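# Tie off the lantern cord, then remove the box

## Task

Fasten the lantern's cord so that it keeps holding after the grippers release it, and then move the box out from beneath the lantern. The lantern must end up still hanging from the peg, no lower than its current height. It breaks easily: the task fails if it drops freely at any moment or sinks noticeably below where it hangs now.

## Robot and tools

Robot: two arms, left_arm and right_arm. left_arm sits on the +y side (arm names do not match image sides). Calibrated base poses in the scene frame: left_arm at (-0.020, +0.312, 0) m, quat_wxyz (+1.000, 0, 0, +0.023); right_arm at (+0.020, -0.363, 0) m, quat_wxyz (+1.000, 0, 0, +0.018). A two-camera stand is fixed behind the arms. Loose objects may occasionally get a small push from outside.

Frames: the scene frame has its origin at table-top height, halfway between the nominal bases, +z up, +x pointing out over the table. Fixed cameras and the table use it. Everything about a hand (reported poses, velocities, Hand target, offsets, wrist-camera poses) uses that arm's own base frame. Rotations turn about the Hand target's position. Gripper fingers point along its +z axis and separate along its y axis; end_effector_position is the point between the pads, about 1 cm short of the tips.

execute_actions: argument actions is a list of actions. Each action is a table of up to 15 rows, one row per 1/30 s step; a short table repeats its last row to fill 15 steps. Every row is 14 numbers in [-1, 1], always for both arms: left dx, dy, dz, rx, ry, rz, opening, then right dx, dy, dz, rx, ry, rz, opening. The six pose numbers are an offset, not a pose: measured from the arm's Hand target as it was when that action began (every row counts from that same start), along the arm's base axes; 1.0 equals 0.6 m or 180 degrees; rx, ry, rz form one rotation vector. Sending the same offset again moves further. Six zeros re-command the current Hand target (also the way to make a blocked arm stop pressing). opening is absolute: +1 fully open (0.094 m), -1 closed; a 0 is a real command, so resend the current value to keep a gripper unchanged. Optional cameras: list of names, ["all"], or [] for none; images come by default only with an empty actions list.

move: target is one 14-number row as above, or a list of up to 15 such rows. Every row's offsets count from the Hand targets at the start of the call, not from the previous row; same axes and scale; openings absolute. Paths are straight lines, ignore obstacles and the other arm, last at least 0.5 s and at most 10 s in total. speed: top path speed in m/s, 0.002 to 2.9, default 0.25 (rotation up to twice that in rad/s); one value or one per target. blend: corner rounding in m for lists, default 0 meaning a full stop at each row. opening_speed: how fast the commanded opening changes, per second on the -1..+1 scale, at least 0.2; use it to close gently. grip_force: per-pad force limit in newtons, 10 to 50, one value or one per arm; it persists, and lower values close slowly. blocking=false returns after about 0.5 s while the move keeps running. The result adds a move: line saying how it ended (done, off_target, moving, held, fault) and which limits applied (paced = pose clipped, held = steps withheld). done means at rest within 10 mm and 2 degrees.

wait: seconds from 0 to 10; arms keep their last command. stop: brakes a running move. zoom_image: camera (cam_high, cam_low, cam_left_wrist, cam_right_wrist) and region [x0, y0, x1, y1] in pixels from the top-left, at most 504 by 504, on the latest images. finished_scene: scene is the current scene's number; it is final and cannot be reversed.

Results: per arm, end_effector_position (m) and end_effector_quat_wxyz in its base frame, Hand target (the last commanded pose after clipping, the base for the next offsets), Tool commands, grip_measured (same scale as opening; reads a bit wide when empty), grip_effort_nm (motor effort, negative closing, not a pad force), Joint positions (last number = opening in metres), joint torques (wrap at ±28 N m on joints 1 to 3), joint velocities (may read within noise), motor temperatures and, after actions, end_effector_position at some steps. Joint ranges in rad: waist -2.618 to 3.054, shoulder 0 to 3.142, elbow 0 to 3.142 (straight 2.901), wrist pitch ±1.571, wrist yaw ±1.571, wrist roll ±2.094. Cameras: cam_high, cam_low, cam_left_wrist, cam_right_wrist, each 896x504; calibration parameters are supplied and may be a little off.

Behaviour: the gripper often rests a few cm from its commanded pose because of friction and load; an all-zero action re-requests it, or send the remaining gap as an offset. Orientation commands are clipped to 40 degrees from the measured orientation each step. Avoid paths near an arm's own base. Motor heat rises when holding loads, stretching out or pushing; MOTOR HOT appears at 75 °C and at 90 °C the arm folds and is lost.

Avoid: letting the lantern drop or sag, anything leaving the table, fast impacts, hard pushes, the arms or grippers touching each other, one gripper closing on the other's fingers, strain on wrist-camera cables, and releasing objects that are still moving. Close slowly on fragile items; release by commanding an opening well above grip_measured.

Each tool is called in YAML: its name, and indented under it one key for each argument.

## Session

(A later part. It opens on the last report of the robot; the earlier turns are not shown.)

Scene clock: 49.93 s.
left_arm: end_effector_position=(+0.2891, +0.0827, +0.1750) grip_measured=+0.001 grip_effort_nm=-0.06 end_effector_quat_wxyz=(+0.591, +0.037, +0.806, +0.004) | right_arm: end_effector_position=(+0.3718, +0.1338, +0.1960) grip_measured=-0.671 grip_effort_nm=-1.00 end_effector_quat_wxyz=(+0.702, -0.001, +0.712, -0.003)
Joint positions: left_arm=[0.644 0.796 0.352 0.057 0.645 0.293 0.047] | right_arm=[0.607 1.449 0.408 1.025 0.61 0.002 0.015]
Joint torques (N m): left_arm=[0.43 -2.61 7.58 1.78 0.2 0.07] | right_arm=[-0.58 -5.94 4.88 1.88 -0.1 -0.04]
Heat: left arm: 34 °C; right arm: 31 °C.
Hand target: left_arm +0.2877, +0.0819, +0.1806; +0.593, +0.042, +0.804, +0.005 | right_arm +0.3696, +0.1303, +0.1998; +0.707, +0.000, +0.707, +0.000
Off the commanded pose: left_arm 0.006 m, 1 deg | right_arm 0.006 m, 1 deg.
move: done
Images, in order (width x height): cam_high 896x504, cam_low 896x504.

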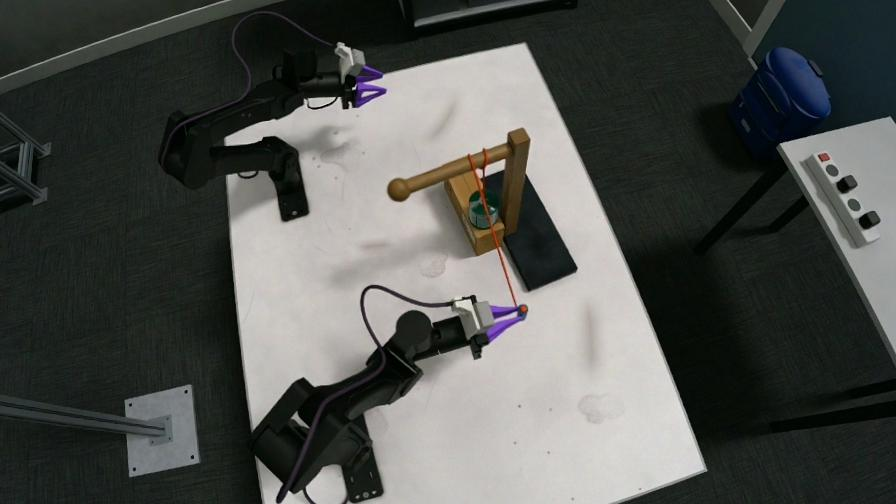

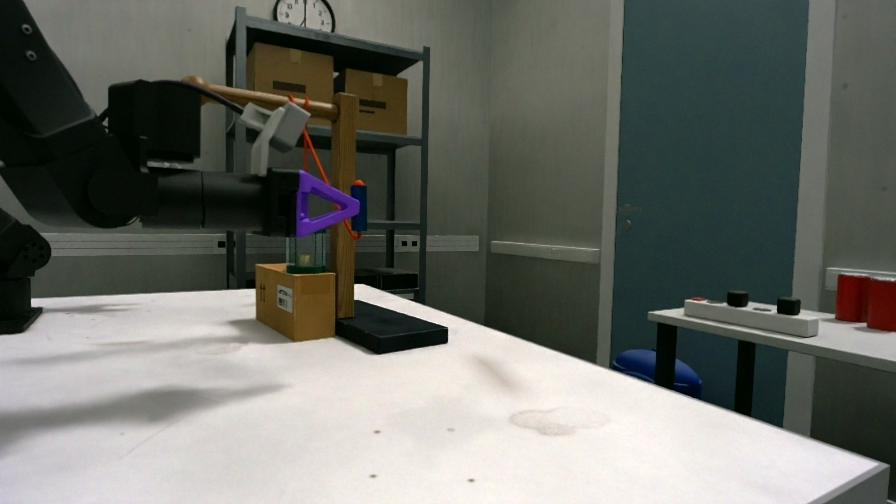

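move:
  target:
    - [0,0,0,0,0,0,0,-0.116,0.249,-0.06,0,0,0,-0.8]
    - [0,0,0,0,0,0,0,-0.117,0.424,-0.058,0,0,0,-0.8]
    - [0,0,0,0,0,0,0,-0.117,0.53,-0.01,0,0,0,-0.8]
    - [0,0,0,0,0,0,0,-0.117,0.57,0.24,0,0,0,-0.8]
  speed: 0.2
  blend: [0.03,0.03,0.03,0]
  cameras: ["cam_low","cam_high","cam_right_wrist"]

Scene clock: 54.60 s.
left_arm: end_effector_position=(+0.2891, +0.0827, +0.1750) grip_measured=+0.001 grip_effort_nm=-0.06 end_effector_quat_wxyz=(+0.591, +0.037, +0.806, +0.004) | right_arm: end_effector_position=(+0.3041, +0.4767, +0.3196) grip_measured=-0.671 grip_effort_nm=-1.00 end_effector_quat_wxyz=(+0.704, -0.020, +0.710, -0.020)
Joint positions: left_arm=[0.644 0.796 0.352 0.057 0.645 0.293 0.047] | right_arm=[1.315 2.176 1.888 0.252 1.315 -0.021 0.015]
Joint torques (N m): left_arm=[0.49 -2.67 7.57 1.77 0.19 0.07] | right_arm=[0.58 -14.26 9.36 1.29 0.11 0.14]
Heat: left arm: 34 °C; right arm: 32 °C.
Hand target: left_arm +0.2877, +0.0819, +0.1806; +0.593, +0.042, +0.804, +0.005 | right_arm +0.2994, +0.4723, +0.3439; +0.707, +0.000, +0.707, +0.000
Off the commanded pose: left_arm 0.006 m, 1 deg | right_arm 0.025 m, 3 deg.
move: off_target (right_arm)
camera_calibration:
cam_right_wrist: T_world_to_cam=[[0.0134889, -0.99743, 0.0703644, 0.450075], [-0.423242, -0.0694513, -0.903351, 0.490601], [0.905916, -0.017596, -0.423091, -0.0417761], [0, 0, 0, 1]] pos_world=[0.239418, 0.482256, 0.393841]
Images, in order (width x height): cam_high 896x504, cam_low 896x504, cam_right_wrist 896x504.

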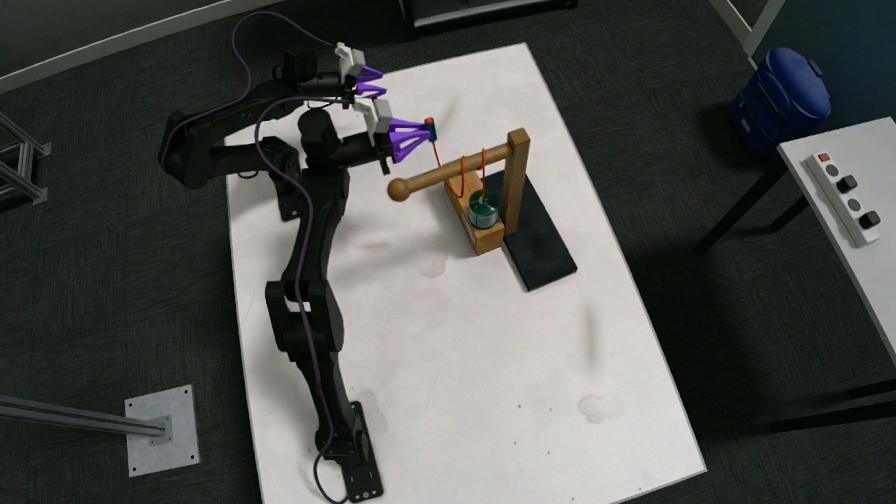

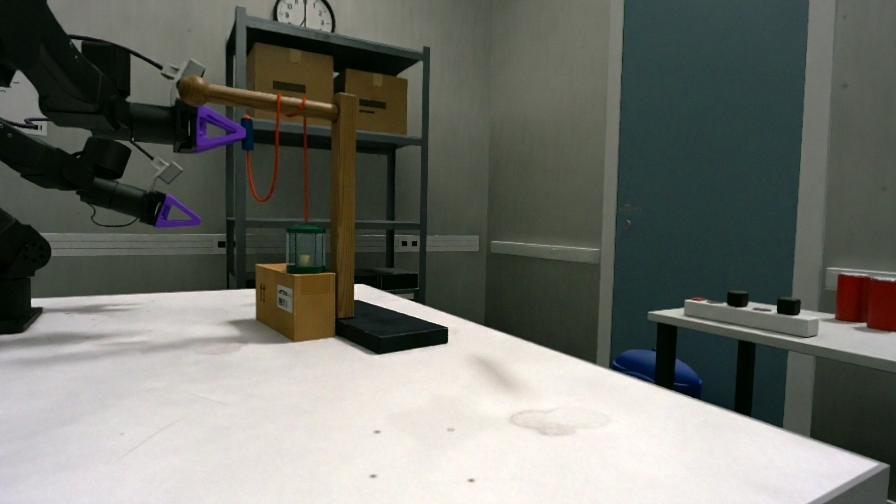

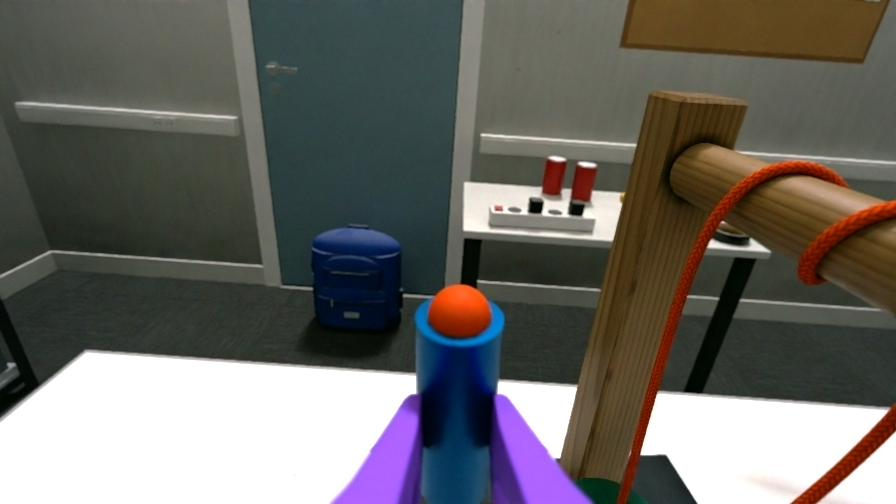

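move:
  target:
    - [0,0,0,0,0,0,0,0.05,-0.03,0.225,0,0,0,-0.8]
    - [0,0,0,0,0,0,0,0.1,-0.155,0.235,0,0,0,-0.8]
    - [0,0,0,0,0,0,0,0.126,-0.34,0.13,0,0,0,-0.8]
    - [0,0,0,0,0,0,0,0.126,-0.455,-0.173,0,0,0,-0.8]
  speed: 0.2
  blend: [0.03,0.03,0.03,0]
  cameras: ["cam_low","cam_high","cam_right_wrist"]

zoom_image:
  camera: "cam_high"
  region: [370, 110, 590, 330]

Scene clock: 59.47 s.
left_arm: end_effector_position=(+0.2891, +0.0827, +0.1750) grip_measured=+0.001 grip_effort_nm=-0.06 end_effector_quat_wxyz=(+0.591, +0.037, +0.806, +0.004) | right_arm: end_effector_position=(+0.3716, +0.2084, +0.2583) grip_measured=-0.671 grip_effort_nm=-1.00 end_effector_quat_wxyz=(+0.720, +0.004, +0.694, +0.028)
Joint positions: left_arm=[0.644 0.796 0.352 0.057 0.645 0.293 0.047] | right_arm=[0.81 1.474 0.676 0.849 0.777 0.008 0.015]
Joint torques (N m): left_arm=[0.47 -2.65 7.61 1.76 0.19 0.07] | right_arm=[-1.14 -4.27 5.05 1.55 0.18 -0.11]
Motor temperatures (°C): left_arm=[23 27 30 35 25 26 26] | right_arm=[26 33 30 30 24 25 23]
Heat: left arm: 35 °C; right arm: 33 °C.
Hand target: left_arm +0.2877, +0.0819, +0.1806; +0.593, +0.042, +0.804, +0.005 | right_arm +0.3751, +0.1993, +0.2400; +0.707, +0.000, +0.707, +0.000
Off the commanded pose: left_arm 0.006 m, 1 deg | right_arm 0.021 m, 4 deg.
move: off_target (right_arm)
camera_calibration:
cam_right_wrist: T_world_to_cam=[[0.0462111, -0.998507, -0.0291287, 0.199654], [-0.381721, 0.00929578, -0.924231, 0.418724], [0.923122, 0.0538288, -0.380721, -0.165855], [0, 0, 0, 1]] pos_world=[0.303713, 0.204392, 0.329669]
Images, in order (width x height): cam_high 896x504, cam_low 896x504, cam_right_wrist 896x504.

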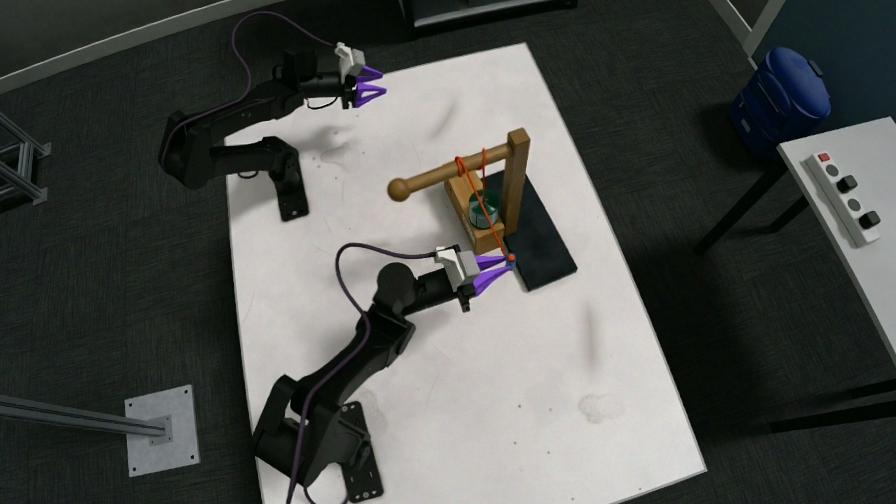

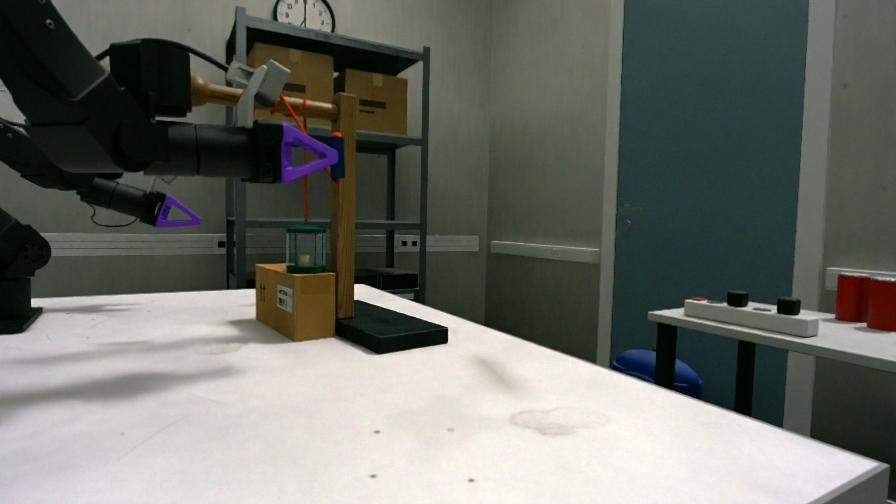

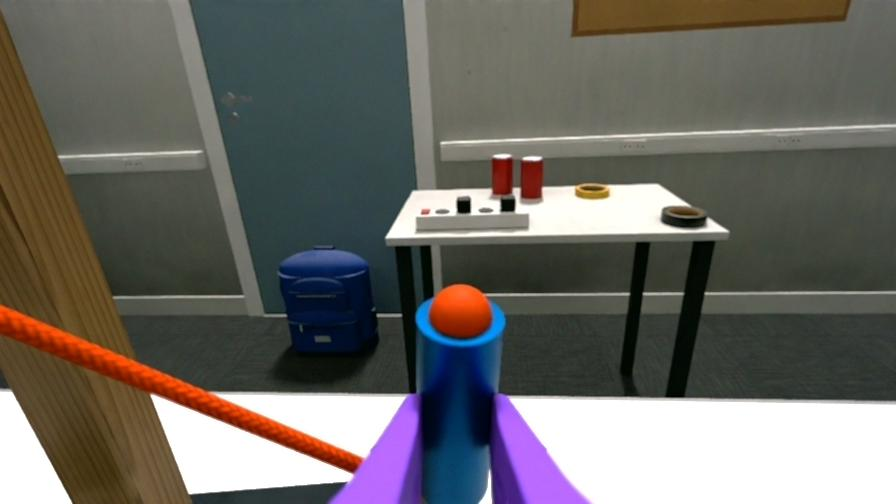

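Scaled by 2.291 from the camera's 896x504 image, which has a finer 1280x720 frame.

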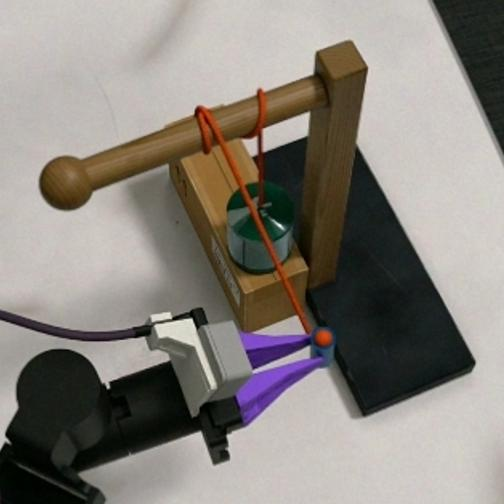

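move:
  target:
    - [0.187,-0.37,0.082,-0.0497,-0.0148,-0.4136,-0.4,-0.003,0.01,0.025,0,0,0,-0.8]
  speed: 0.25
  cameras: ["cam_low","cam_high","cam_left_wrist"]

Scene clock: 67.60 s.
left_arm: end_effector_position=(+0.3981, -0.1381, +0.2324) grip_measured=-0.398 grip_effort_nm=-0.06 end_effector_quat_wxyz=(+0.502, +0.476, +0.603, -0.398) | right_arm: end_effector_position=(+0.3716, +0.2111, +0.2558) grip_measured=-0.671 grip_effort_nm=-1.00 end_effector_quat_wxyz=(+0.714, -0.004, +0.700, +0.023)
Joint positions: left_arm=[0.094 1.766 1.299 -0.459 1.344 0.912 0.028] | right_arm=[0.815 1.474 0.685 0.818 0.777 0.006 0.015]
Joint torques (N m): left_arm=[-0.31 -8.35 7.58 0.99 0.56 0.07] | right_arm=[-0.09 -5.87 7.83 1.25 0.4 -0.11]
Heat: left arm: 34 °C; right arm: 32 °C.
Hand target: left_arm +0.4000, -0.1400, +0.2299; +0.494, +0.476, +0.600, -0.412 | right_arm +0.3733, +0.2053, +0.2550; +0.707, +0.000, +0.707, +0.000
Off the commanded pose: left_arm 0.004 m, 2 deg | right_arm 0.006 m, 3 deg.
move: off_target (right_arm)
camera_calibration:
cam_left_wrist: T_world_to_cam=[[-0.974058, -0.225684, 0.0166709, 0.352325], [-0.138218, 0.534986, -0.833478, 0.363896], [0.179184, -0.814161, -0.5523, 0.0324281], [0, 0, 0, 1]] pos_world=[0.387671, -0.0887634, 0.315336]
Images, in order (width x height): cam_high 896x504, cam_low 896x504, cam_left_wrist 896x504.

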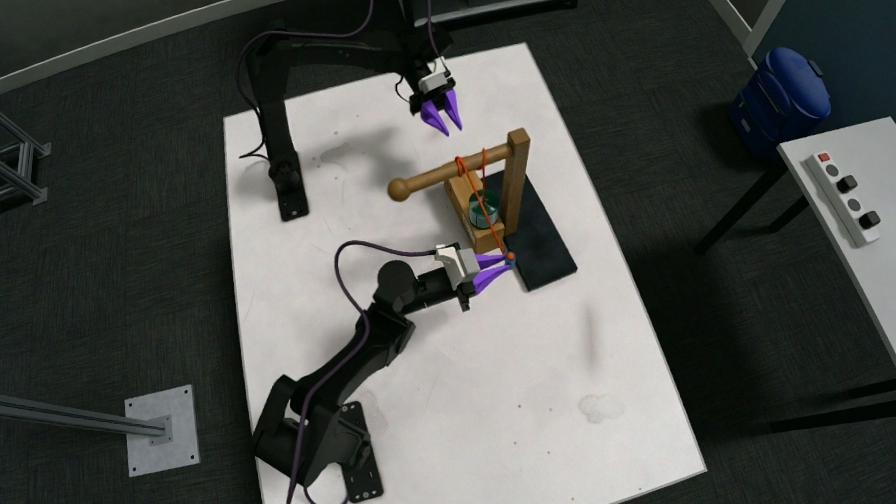

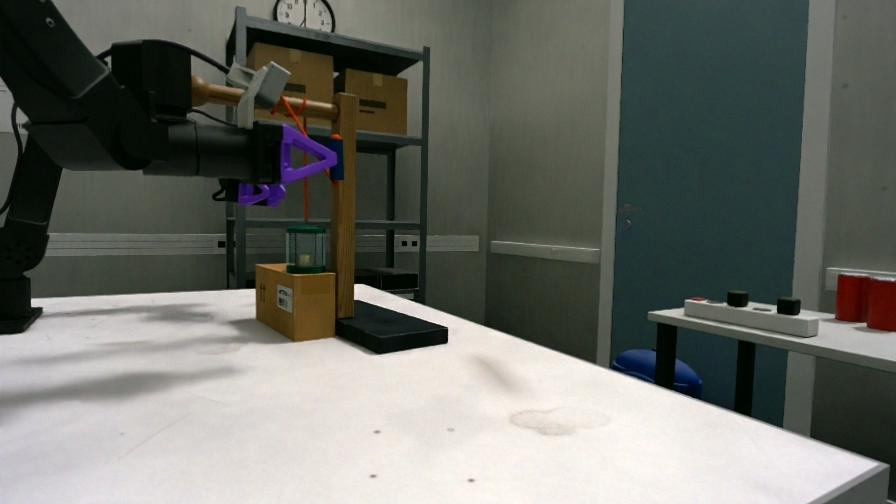

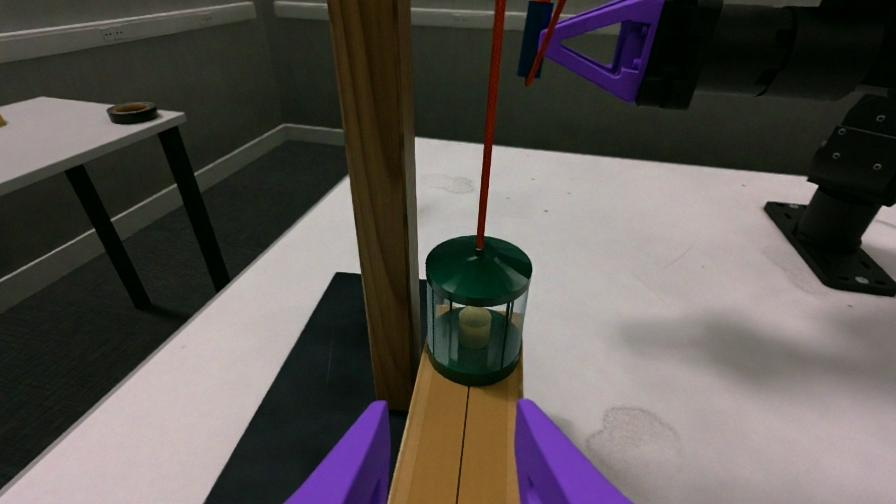

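move:
  target:
    - [0.006,-0.195,-0.025,0,0,0,-0.4,0,0,0,0,0,0,-0.8]
  speed: 0.2
  cameras: ["cam_left_wrist"]

Scene clock: 71.33 s.
left_arm: end_effector_position=(+0.4020, -0.2569, +0.2335) grip_measured=-0.399 grip_effort_nm=-0.06 end_effector_quat_wxyz=(+0.510, +0.485, +0.585, -0.405) | right_arm: end_effector_position=(+0.3716, +0.2111, +0.2558) grip_measured=-0.671 grip_effort_nm=-1.00 end_effector_quat_wxyz=(+0.714, -0.004, +0.700, +0.023)
Joint positions: left_arm=[-0.225 1.775 1.163 0.258 1.114 0.341 0.028] | right_arm=[0.815 1.474 0.685 0.818 0.777 0.006 0.015]
Joint torques (N m): left_arm=[-0.05 -8.76 4.86 1.72 0.07 0] | right_arm=[-0.06 -5.9 7.87 1.26 0.41 -0.12]
Heat: left arm: 34 °C; right arm: 31 °C.
Hand target: left_arm +0.4036, -0.2570, +0.2149; +0.494, +0.476, +0.600, -0.412 | right_arm +0.3733, +0.2053, +0.2550; +0.707, +0.000, +0.707, +0.000
Off the commanded pose: left_arm 0.019 m, 3 deg | right_arm 0.006 m, 3 deg.
move: off_target (left_arm, right_arm)
camera_calibration:
cam_left_wrist: T_world_to_cam=[[-0.980134, -0.198267, -0.00518958, 0.343926], [-0.100664, 0.51984, -0.848312, 0.413391], [0.17089, -0.830937, -0.529472, -0.0707188], [0, 0, 0, 1]] pos_world=[0.390793, -0.205471, 0.315026]
Images, in order (width x height): cam_left_wrist 896x504.

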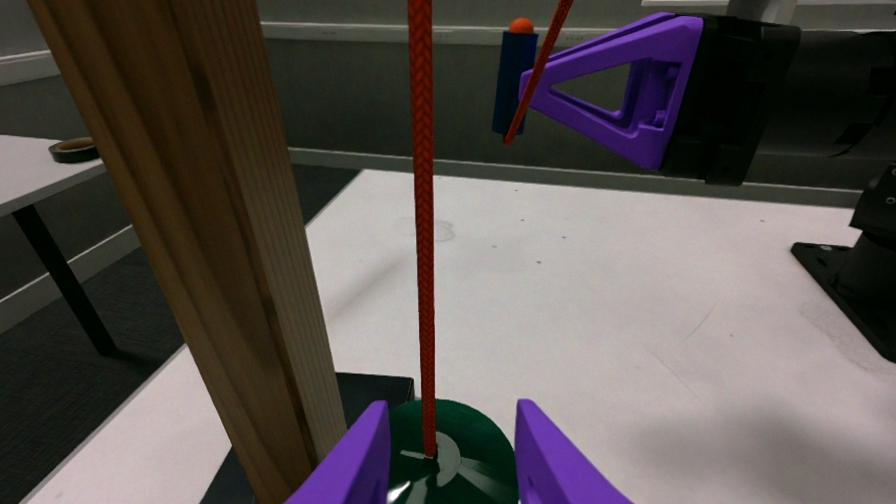

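move:
  target:
    - [0.0207,-0.0767,-0.033,0,0,0,-0.4,0,0,0,0,0,0,-0.8]
  speed: 0.12
  cameras: ["cam_left_wrist","cam_low"]

Scene clock: 73.57 s.
left_arm: end_effector_position=(+0.4106, -0.2994, +0.2005) grip_measured=-0.399 grip_effort_nm=-0.06 end_effector_quat_wxyz=(+0.498, +0.478, +0.596, -0.411) | right_arm: end_effector_position=(+0.3716, +0.2111, +0.2558) grip_measured=-0.671 grip_effort_nm=-1.00 end_effector_quat_wxyz=(+0.714, -0.004, +0.700, +0.023)
Joint positions: left_arm=[-0.325 1.895 1.177 0.393 1.016 0.264 0.028] | right_arm=[0.815 1.474 0.685 0.818 0.777 0.006 0.015]
Joint torques (N m): left_arm=[-0.4 -9.85 7.62 1.82 0.08 -0.09] | right_arm=[-0.09 -5.86 7.86 1.26 0.41 -0.11]
Heat: left arm: 34 °C; right arm: 31 °C.
Hand target: left_arm +0.4159, -0.3031, +0.1952; +0.494, +0.476, +0.600, -0.412 | right_arm +0.3733, +0.2053, +0.2550; +0.707, +0.000, +0.707, +0.000
Off the commanded pose: left_arm 0.008 m, 1 deg | right_arm 0.006 m, 3 deg.
move: off_target (right_arm)
camera_calibration:
cam_left_wrist: T_world_to_cam=[[-0.978991, -0.201733, 0.029678, 0.33519], [-0.133798, 0.525722, -0.840068, 0.422084], [0.153867, -0.82639, -0.541668, -0.114097], [0, 0, 0, 1]] pos_world=[0.402178, -0.248568, 0.282829]
Images, in order (width x height): cam_low 896x504, cam_left_wrist 896x504.

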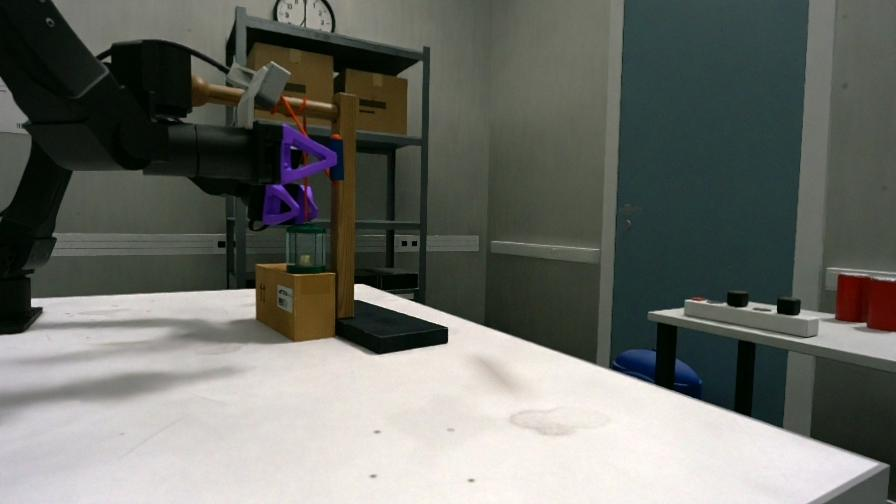

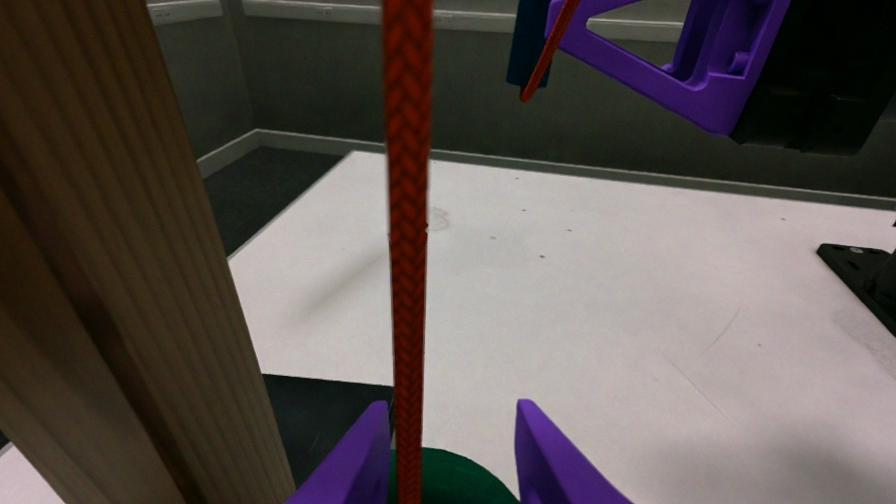

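move:
  target:
    - [0.0155,-0.012,-0.002,0,0,0,-0.4,0,0,0,0,0,0,-0.8]
  speed: 0.1
  cameras: ["cam_left_wrist","cam_low"]

zoom_image:
  camera: "cam_low"
  region: [220, 80, 400, 300]

Scene clock: 75.47 s.
left_arm: end_effector_position=(+0.4203, -0.3056, +0.2018) grip_measured=-0.399 grip_effort_nm=-0.06 end_effector_quat_wxyz=(+0.501, +0.478, +0.594, -0.409) | right_arm: end_effector_position=(+0.3716, +0.2111, +0.2558) grip_measured=-0.671 grip_effort_nm=-1.00 end_effector_quat_wxyz=(+0.714, -0.004, +0.700, +0.023)
Joint positions: left_arm=[-0.333 1.93 1.226 0.394 1.008 0.258 0.028] | right_arm=[0.815 1.474 0.685 0.818 0.777 0.006 0.015]
Joint torques (N m): left_arm=[-0.53 -9.92 7.6 1.78 0.02 -0.08] | right_arm=[-0.05 -5.86 7.87 1.25 0.41 -0.12]
Heat: left arm: 34 °C; right arm: 31 °C.
Hand target: left_arm +0.4252, -0.3103, +0.1939; +0.494, +0.476, +0.600, -0.412 | right_arm +0.3733, +0.2053, +0.2550; +0.707, +0.000, +0.707, +0.000
Off the commanded pose: left_arm 0.010 m, 1 deg | right_arm 0.006 m, 3 deg.
move: off_target (right_arm)
camera_calibration:
cam_left_wrist: T_world_to_cam=[[-0.978787, -0.203654, 0.022384, 0.344258], [-0.128097, 0.523035, -0.84263, 0.425066], [0.159898, -0.827622, -0.538028, -0.123673], [0, 0, 0, 1]] pos_world=[0.41118, -0.254569, 0.283928]
Images, in order (width x height): cam_low 896x504, cam_left_wrist 896x504.

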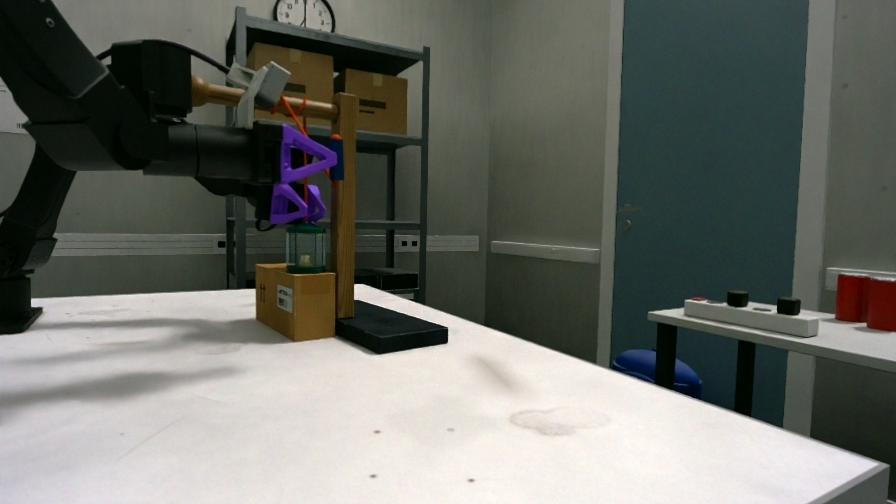

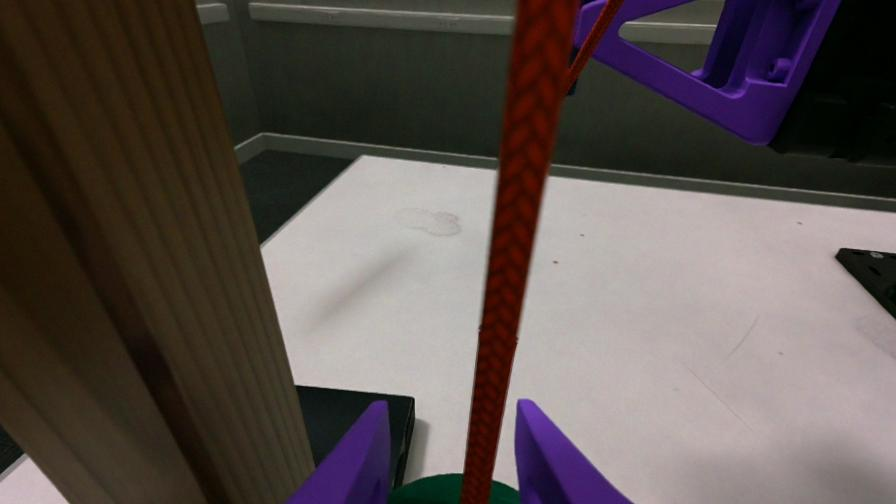

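Scaled by 2.291 from the camera's 896x504 image, which has a finer 1280x720 frame.

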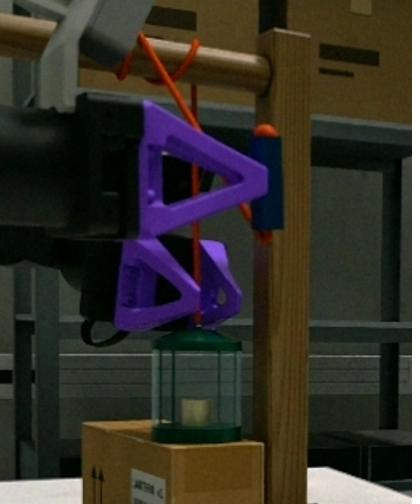

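move:
  target:
    - [-0.003,-0.014,0,0,0,0,-0.4,0,0,0,0,0,0,-0.8]
    - [-0.003,-0.014,0,0,0,0,-1,0,0,0,0,0,0,-0.8]
  speed: 0.1
  opening_speed: 0.8
  grip_force: 50
  cameras: ["cam_left_wrist"]

wait:
  seconds: 0.1

Scene clock: 78.53 s.
left_arm: end_effector_position=(+0.4197, -0.3142, +0.2019) grip_measured=-0.982 grip_effort_nm=-0.91 end_effector_quat_wxyz=(+0.502, +0.477, +0.596, -0.407) | right_arm: end_effector_position=(+0.3716, +0.2111, +0.2558) grip_measured=-0.671 grip_effort_nm=-1.00 end_effector_quat_wxyz=(+0.714, -0.004, +0.700, +0.023)
Joint positions: left_arm=[-0.355 1.935 1.231 0.403 0.98 0.246 0.001] | right_arm=[0.815 1.474 0.685 0.818 0.777 0.006 0.015]
Joint torques (N m): left_arm=[-0.46 -9.96 7.62 1.82 0.09 -0.06] | right_arm=[-0.1 -5.89 7.87 1.26 0.41 -0.11]
Heat: left arm: 34 °C; right arm: 31 °C.
Hand target: left_arm +0.4234, -0.3186, +0.1939; +0.494, +0.476, +0.600, -0.412 | right_arm +0.3733, +0.2053, +0.2550; +0.707, +0.000, +0.707, +0.000
Off the commanded pose: left_arm 0.010 m, 1 deg | right_arm 0.006 m, 3 deg.
move: off_target (right_arm); target 2's new opening was sent with left_arm's hand 0.011 m and 1 deg from that target
camera_calibration:
cam_left_wrist: T_world_to_cam=[[-0.977459, -0.209987, 0.0218769, 0.339414], [-0.131409, 0.524017, -0.841509, 0.430924], [0.165243, -0.825416, -0.5398, -0.131849], [0, 0, 0, 1]] pos_world=[0.410177, -0.263369, 0.284029]
Images, in order (width x height): cam_left_wrist 896x504.

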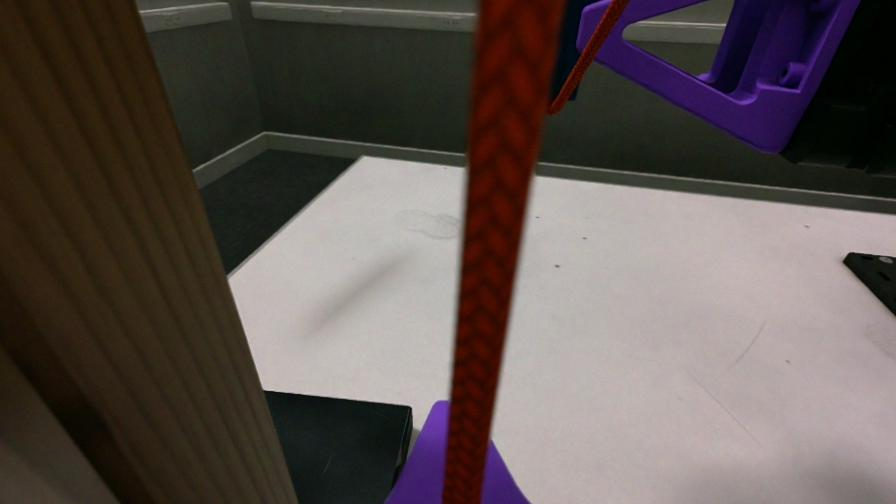

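Scene clock: 78.63 s.
left_arm: end_effector_position=(+0.4197, -0.3142, +0.2018) grip_measured=-0.982 grip_effort_nm=-0.95 end_effector_quat_wxyz=(+0.502, +0.477, +0.596, -0.407) | right_arm: end_effector_position=(+0.3716, +0.2111, +0.2558) grip_measured=-0.671 grip_effort_nm=-1.00 end_effector_quat_wxyz=(+0.714, -0.004, +0.700, +0.023)
Joint positions: left_arm=[-0.355 1.935 1.231 0.403 0.979 0.246 0.001] | right_arm=[0.815 1.474 0.685 0.818 0.777 0.006 0.015]
Joint torques (N m): left_arm=[-0.44 -9.95 7.65 1.82 0.1 -0.07] | right_arm=[-0.08 -5.87 7.9 1.25 0.4 -0.12]
Heat: left arm: 34 °C; right arm: 31 °C.
Hand target: left_arm +0.4235, -0.3186, +0.1939; +0.494, +0.476, +0.600, -0.412 | right_arm +0.3733, +0.2053, +0.2550; +0.707, +0.000, +0.707, +0.000
Tool commands: left_gripper/opening=-1.0 right_gripper/opening=-0.8
Off the commanded pose: left_arm 0.010 m, 1 deg | right_arm 0.006 m, 3 deg.
wait: 0.10 s; no rest

move:
  target:
    - [0,0,0.06,0,0,0,-1,0,0,0,0,0,0,-0.8]
  speed: 0.05
  cameras: ["cam_left_wrist","cam_low"]

zoom_image:
  camera: "cam_low"
  region: [220, 80, 400, 300]

Scene clock: 81.63 s.
left_arm: end_effector_position=(+0.4222, -0.3149, +0.2041) grip_measured=-0.982 grip_effort_nm=-0.94 end_effector_quat_wxyz=(+0.473, +0.468, +0.620, -0.415) | right_arm: end_effector_position=(+0.3716, +0.2111, +0.2558) grip_measured=-0.671 grip_effort_nm=-1.00 end_effector_quat_wxyz=(+0.714, -0.004, +0.700, +0.023)
Joint positions: left_arm=[-0.355 1.935 1.296 0.26 0.978 0.244 0.001] | right_arm=[0.815 1.474 0.685 0.818 0.777 0.006 0.015]
Joint torques (N m): left_arm=[-0.42 -15.51 8.7 1.91 0.17 -0.05] | right_arm=[-0.06 -5.9 7.86 1.27 0.4 -0.11]
Heat: left arm: 34 °C; right arm: 31 °C.
Hand target: left_arm +0.4235, -0.3186, +0.2299; +0.494, +0.476, +0.600, -0.412 | right_arm +0.3733, +0.2053, +0.2550; +0.707, +0.000, +0.707, +0.000
Off the commanded pose: left_arm 0.026 m, 4 deg | right_arm 0.006 m, 3 deg.
move: off_target (left_arm, right_arm)
camera_calibration:
cam_left_wrist: T_world_to_cam=[[-0.972926, -0.213496, 0.0885151, 0.325116], [-0.194014, 0.546339, -0.814784, 0.461614], [0.125594, -0.809897, -0.572968, -0.103312], [0, 0, 0, 1]] pos_world=[0.418849, -0.266459, 0.288144]
Images, in order (width x height): cam_low 896x504, cam_left_wrist 896x504.

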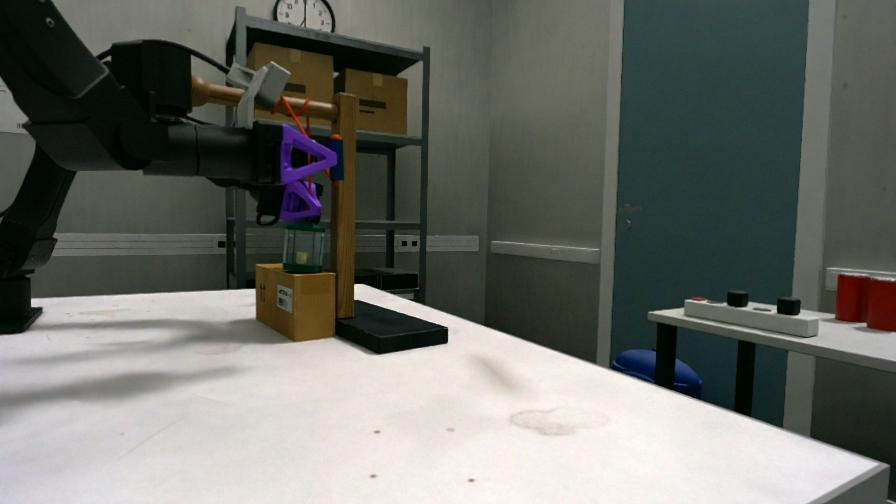

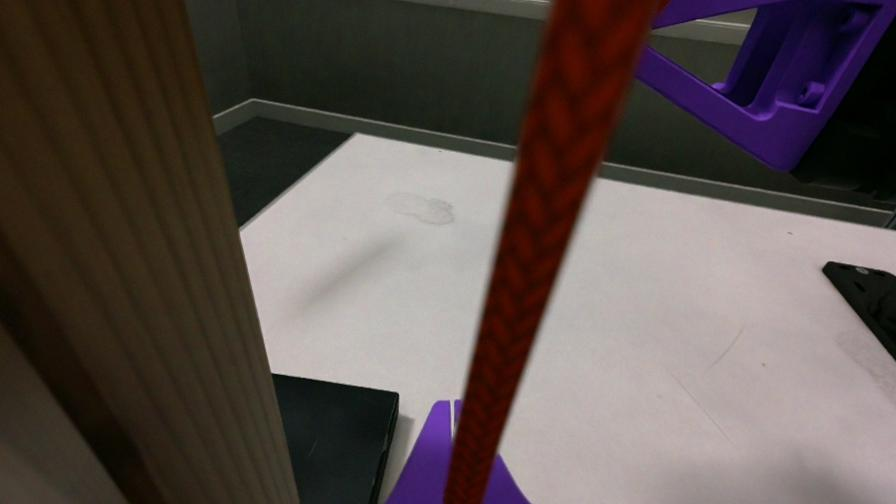

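Scaled by 2.291 from the camera's 896x504 image, which has a finer 1280x720 frame.

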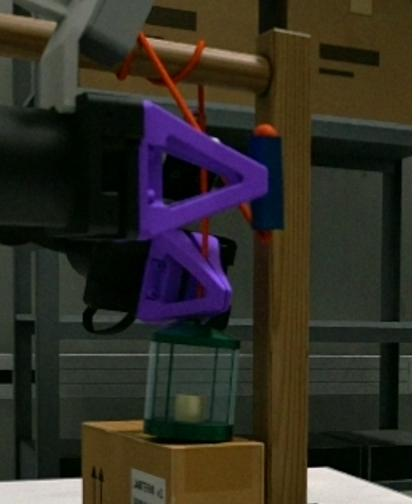

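move:
  target:
    - [0,0,0.04,0,0,0,-1,0,0,0,0,0,0,-0.8]
  speed: 0.05
  cameras: ["cam_low"]

Scene clock: 83.53 s.
left_arm: end_effector_position=(+0.4260, -0.3161, +0.2139) grip_measured=-0.982 grip_effort_nm=-0.94 end_effector_quat_wxyz=(+0.463, +0.464, +0.629, -0.418) | right_arm: end_effector_position=(+0.3716, +0.2111, +0.2558) grip_measured=-0.671 grip_effort_nm=-1.00 end_effector_quat_wxyz=(+0.714, -0.004, +0.700, +0.023)
Joint positions: left_arm=[-0.355 1.935 1.356 0.173 0.976 0.244 0.001] | right_arm=[0.815 1.474 0.685 0.818 0.777 0.006 0.015]
Joint torques (N m): left_arm=[-0.43 -18.4 8.83 1.88 0.17 -0.03] | right_arm=[-0.08 -5.86 7.84 1.26 0.4 -0.11]
Heat: left arm: 35 °C; right arm: 31 °C.
Hand target: left_arm +0.4235, -0.3186, +0.2539; +0.494, +0.476, +0.600, -0.412 | right_arm +0.3733, +0.2053, +0.2550; +0.707, +0.000, +0.707, +0.000
Off the commanded pose: left_arm 0.040 m, 5 deg | right_arm 0.006 m, 3 deg.
move: off_target (left_arm, right_arm)
Images, in order (width x height): cam_low 896x504.

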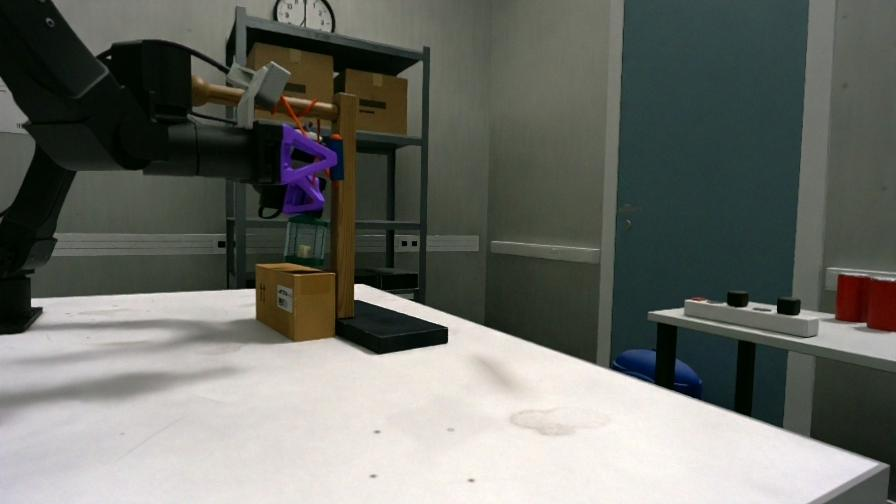

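move:
  target:
    - [0,0,0.045,0,0,0,-1,0,0,0,0,0,0,-0.8]
  speed: 0.05
  cameras: ["cam_low","cam_high"]

zoom_image:
  camera: "cam_high"
  region: [370, 80, 570, 280]

Scene clock: 86.27 s.
left_arm: end_effector_position=(+0.4278, -0.3167, +0.2429) grip_measured=-0.982 grip_effort_nm=-0.94 end_effector_quat_wxyz=(+0.465, +0.465, +0.627, -0.417) | right_arm: end_effector_position=(+0.3716, +0.2111, +0.2558) grip_measured=-0.671 grip_effort_nm=-1.00 end_effector_quat_wxyz=(+0.714, -0.004, +0.700, +0.023)
Joint positions: left_arm=[-0.355 1.91 1.439 0.069 0.976 0.244 0.001] | right_arm=[0.815 1.474 0.685 0.818 0.777 0.006 0.015]
Joint torques (N m): left_arm=[-0.4 -17.87 8.98 1.92 0.2 -0.06] | right_arm=[-0.09 -5.87 7.83 1.26 0.4 -0.11]
Heat: left arm: 35 °C; right arm: 32 °C.
Hand target: left_arm +0.4235, -0.3186, +0.2808; +0.494, +0.476, +0.600, -0.412 | right_arm +0.3733, +0.2053, +0.2550; +0.707, +0.000, +0.707, +0.000
Off the commanded pose: left_arm 0.038 m, 5 deg | right_arm 0.006 m, 3 deg.
move: off_target (left_arm, right_arm)
Images, in order (width x height): cam_high 896x504, cam_low 896x504.

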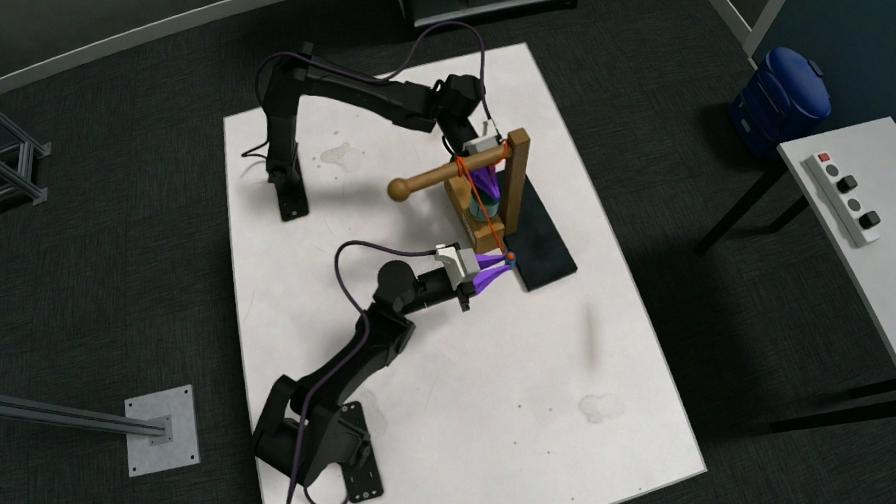

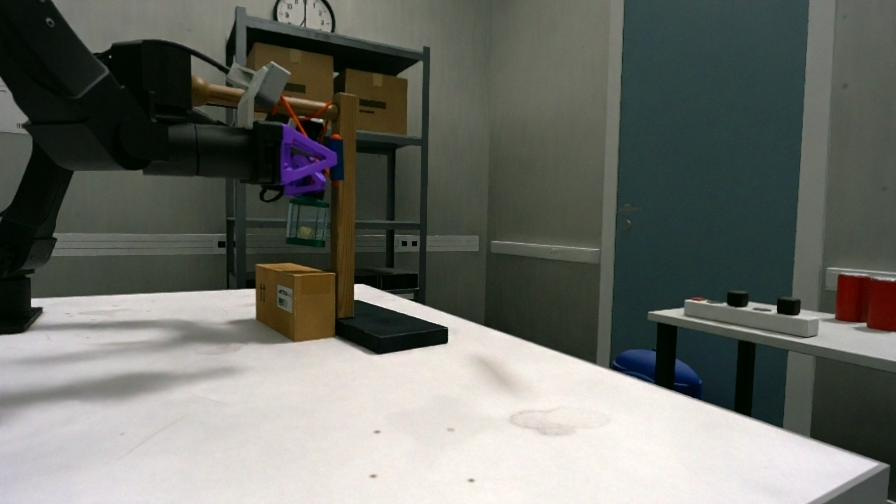

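Scaled by 2.520 from the camera's 896x504 image, which has a finer 1280x720 frame.

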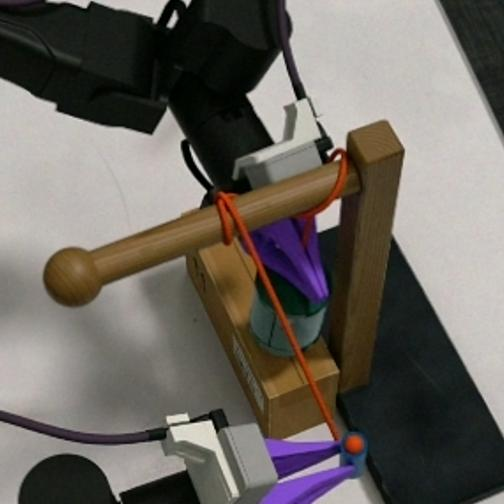

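move:
  target:
    - [0,0,0,0,0,0,-1,-0.09,-0.06,-0.06,0,0,0,-0.8]
  speed: 0.1
  cameras: ["cam_low","cam_high"]

zoom_image:
  camera: "cam_high"
  region: [370, 80, 570, 280]

Scene clock: 88.90 s.
left_arm: end_effector_position=(+0.4277, -0.3167, +0.2429) grip_measured=-0.982 grip_effort_nm=-0.94 end_effector_quat_wxyz=(+0.465, +0.465, +0.628, -0.417) | right_arm: end_effector_position=(+0.3197, +0.1774, +0.2253) grip_measured=-0.671 grip_effort_nm=-1.00 end_effector_quat_wxyz=(+0.713, -0.002, +0.700, +0.017)
Joint positions: left_arm=[-0.355 1.91 1.439 0.069 0.976 0.244 0.001] | right_arm=[0.887 1.308 0.413 0.924 0.86 0.001 0.015]
Joint torques (N m): left_arm=[-0.43 -17.98 8.91 1.91 0.21 -0.04] | right_arm=[-0.47 -4.37 5.37 1.42 0.22 -0.03]
Heat: left arm: 35 °C; right arm: 31 °C.
Hand target: left_arm +0.4235, -0.3186, +0.2808; +0.494, +0.476, +0.600, -0.412 | right_arm +0.3192, +0.1693, +0.2191; +0.707, +0.000, +0.707, +0.000
Off the commanded pose: left_arm 0.038 m, 5 deg | right_arm 0.010 m, 2 deg.
move: off_target (left_arm)
Images, in order (width x height): cam_high 896x504, cam_low 896x504.

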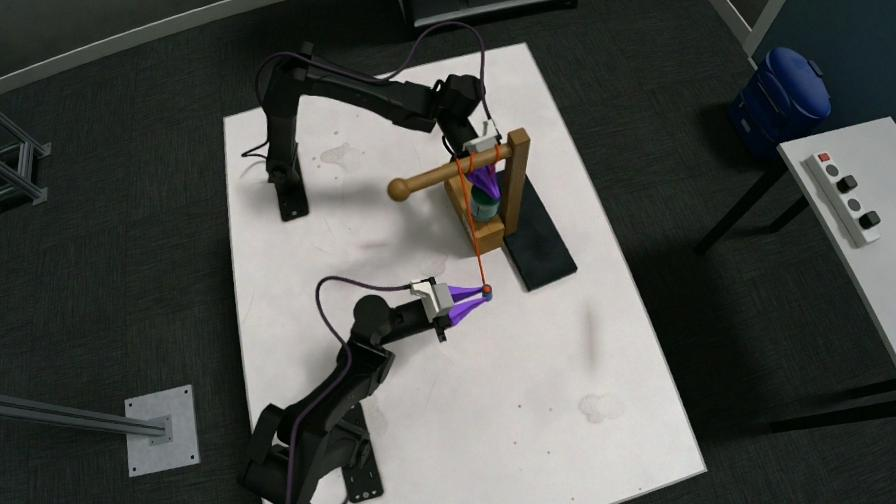

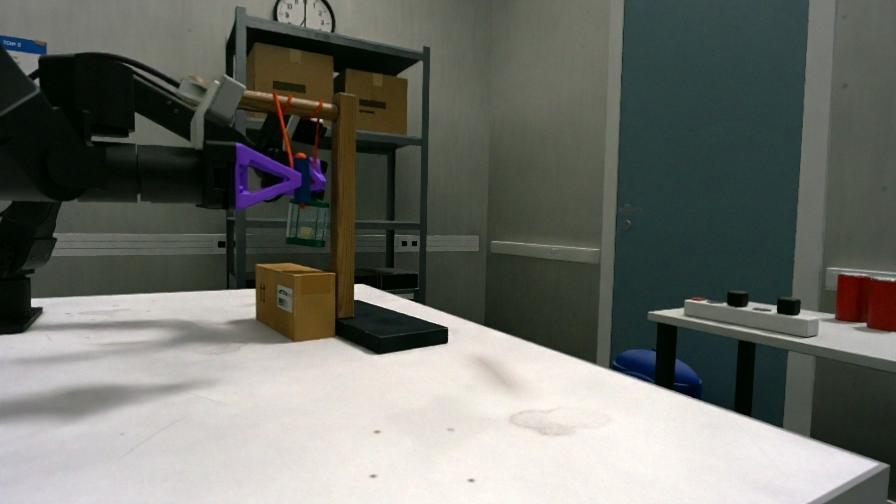

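Scaled by 2.520 from the camera's 896x504 image, which has a finer 1280x720 frame.

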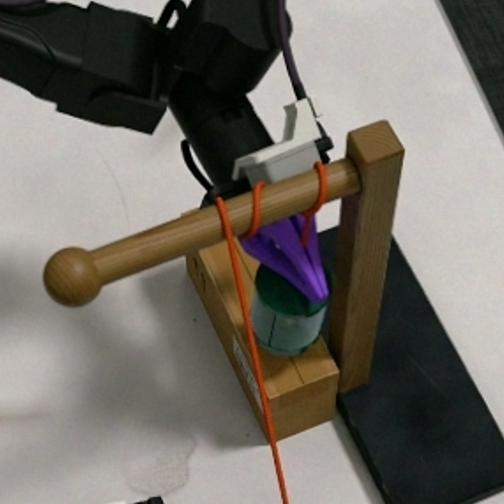

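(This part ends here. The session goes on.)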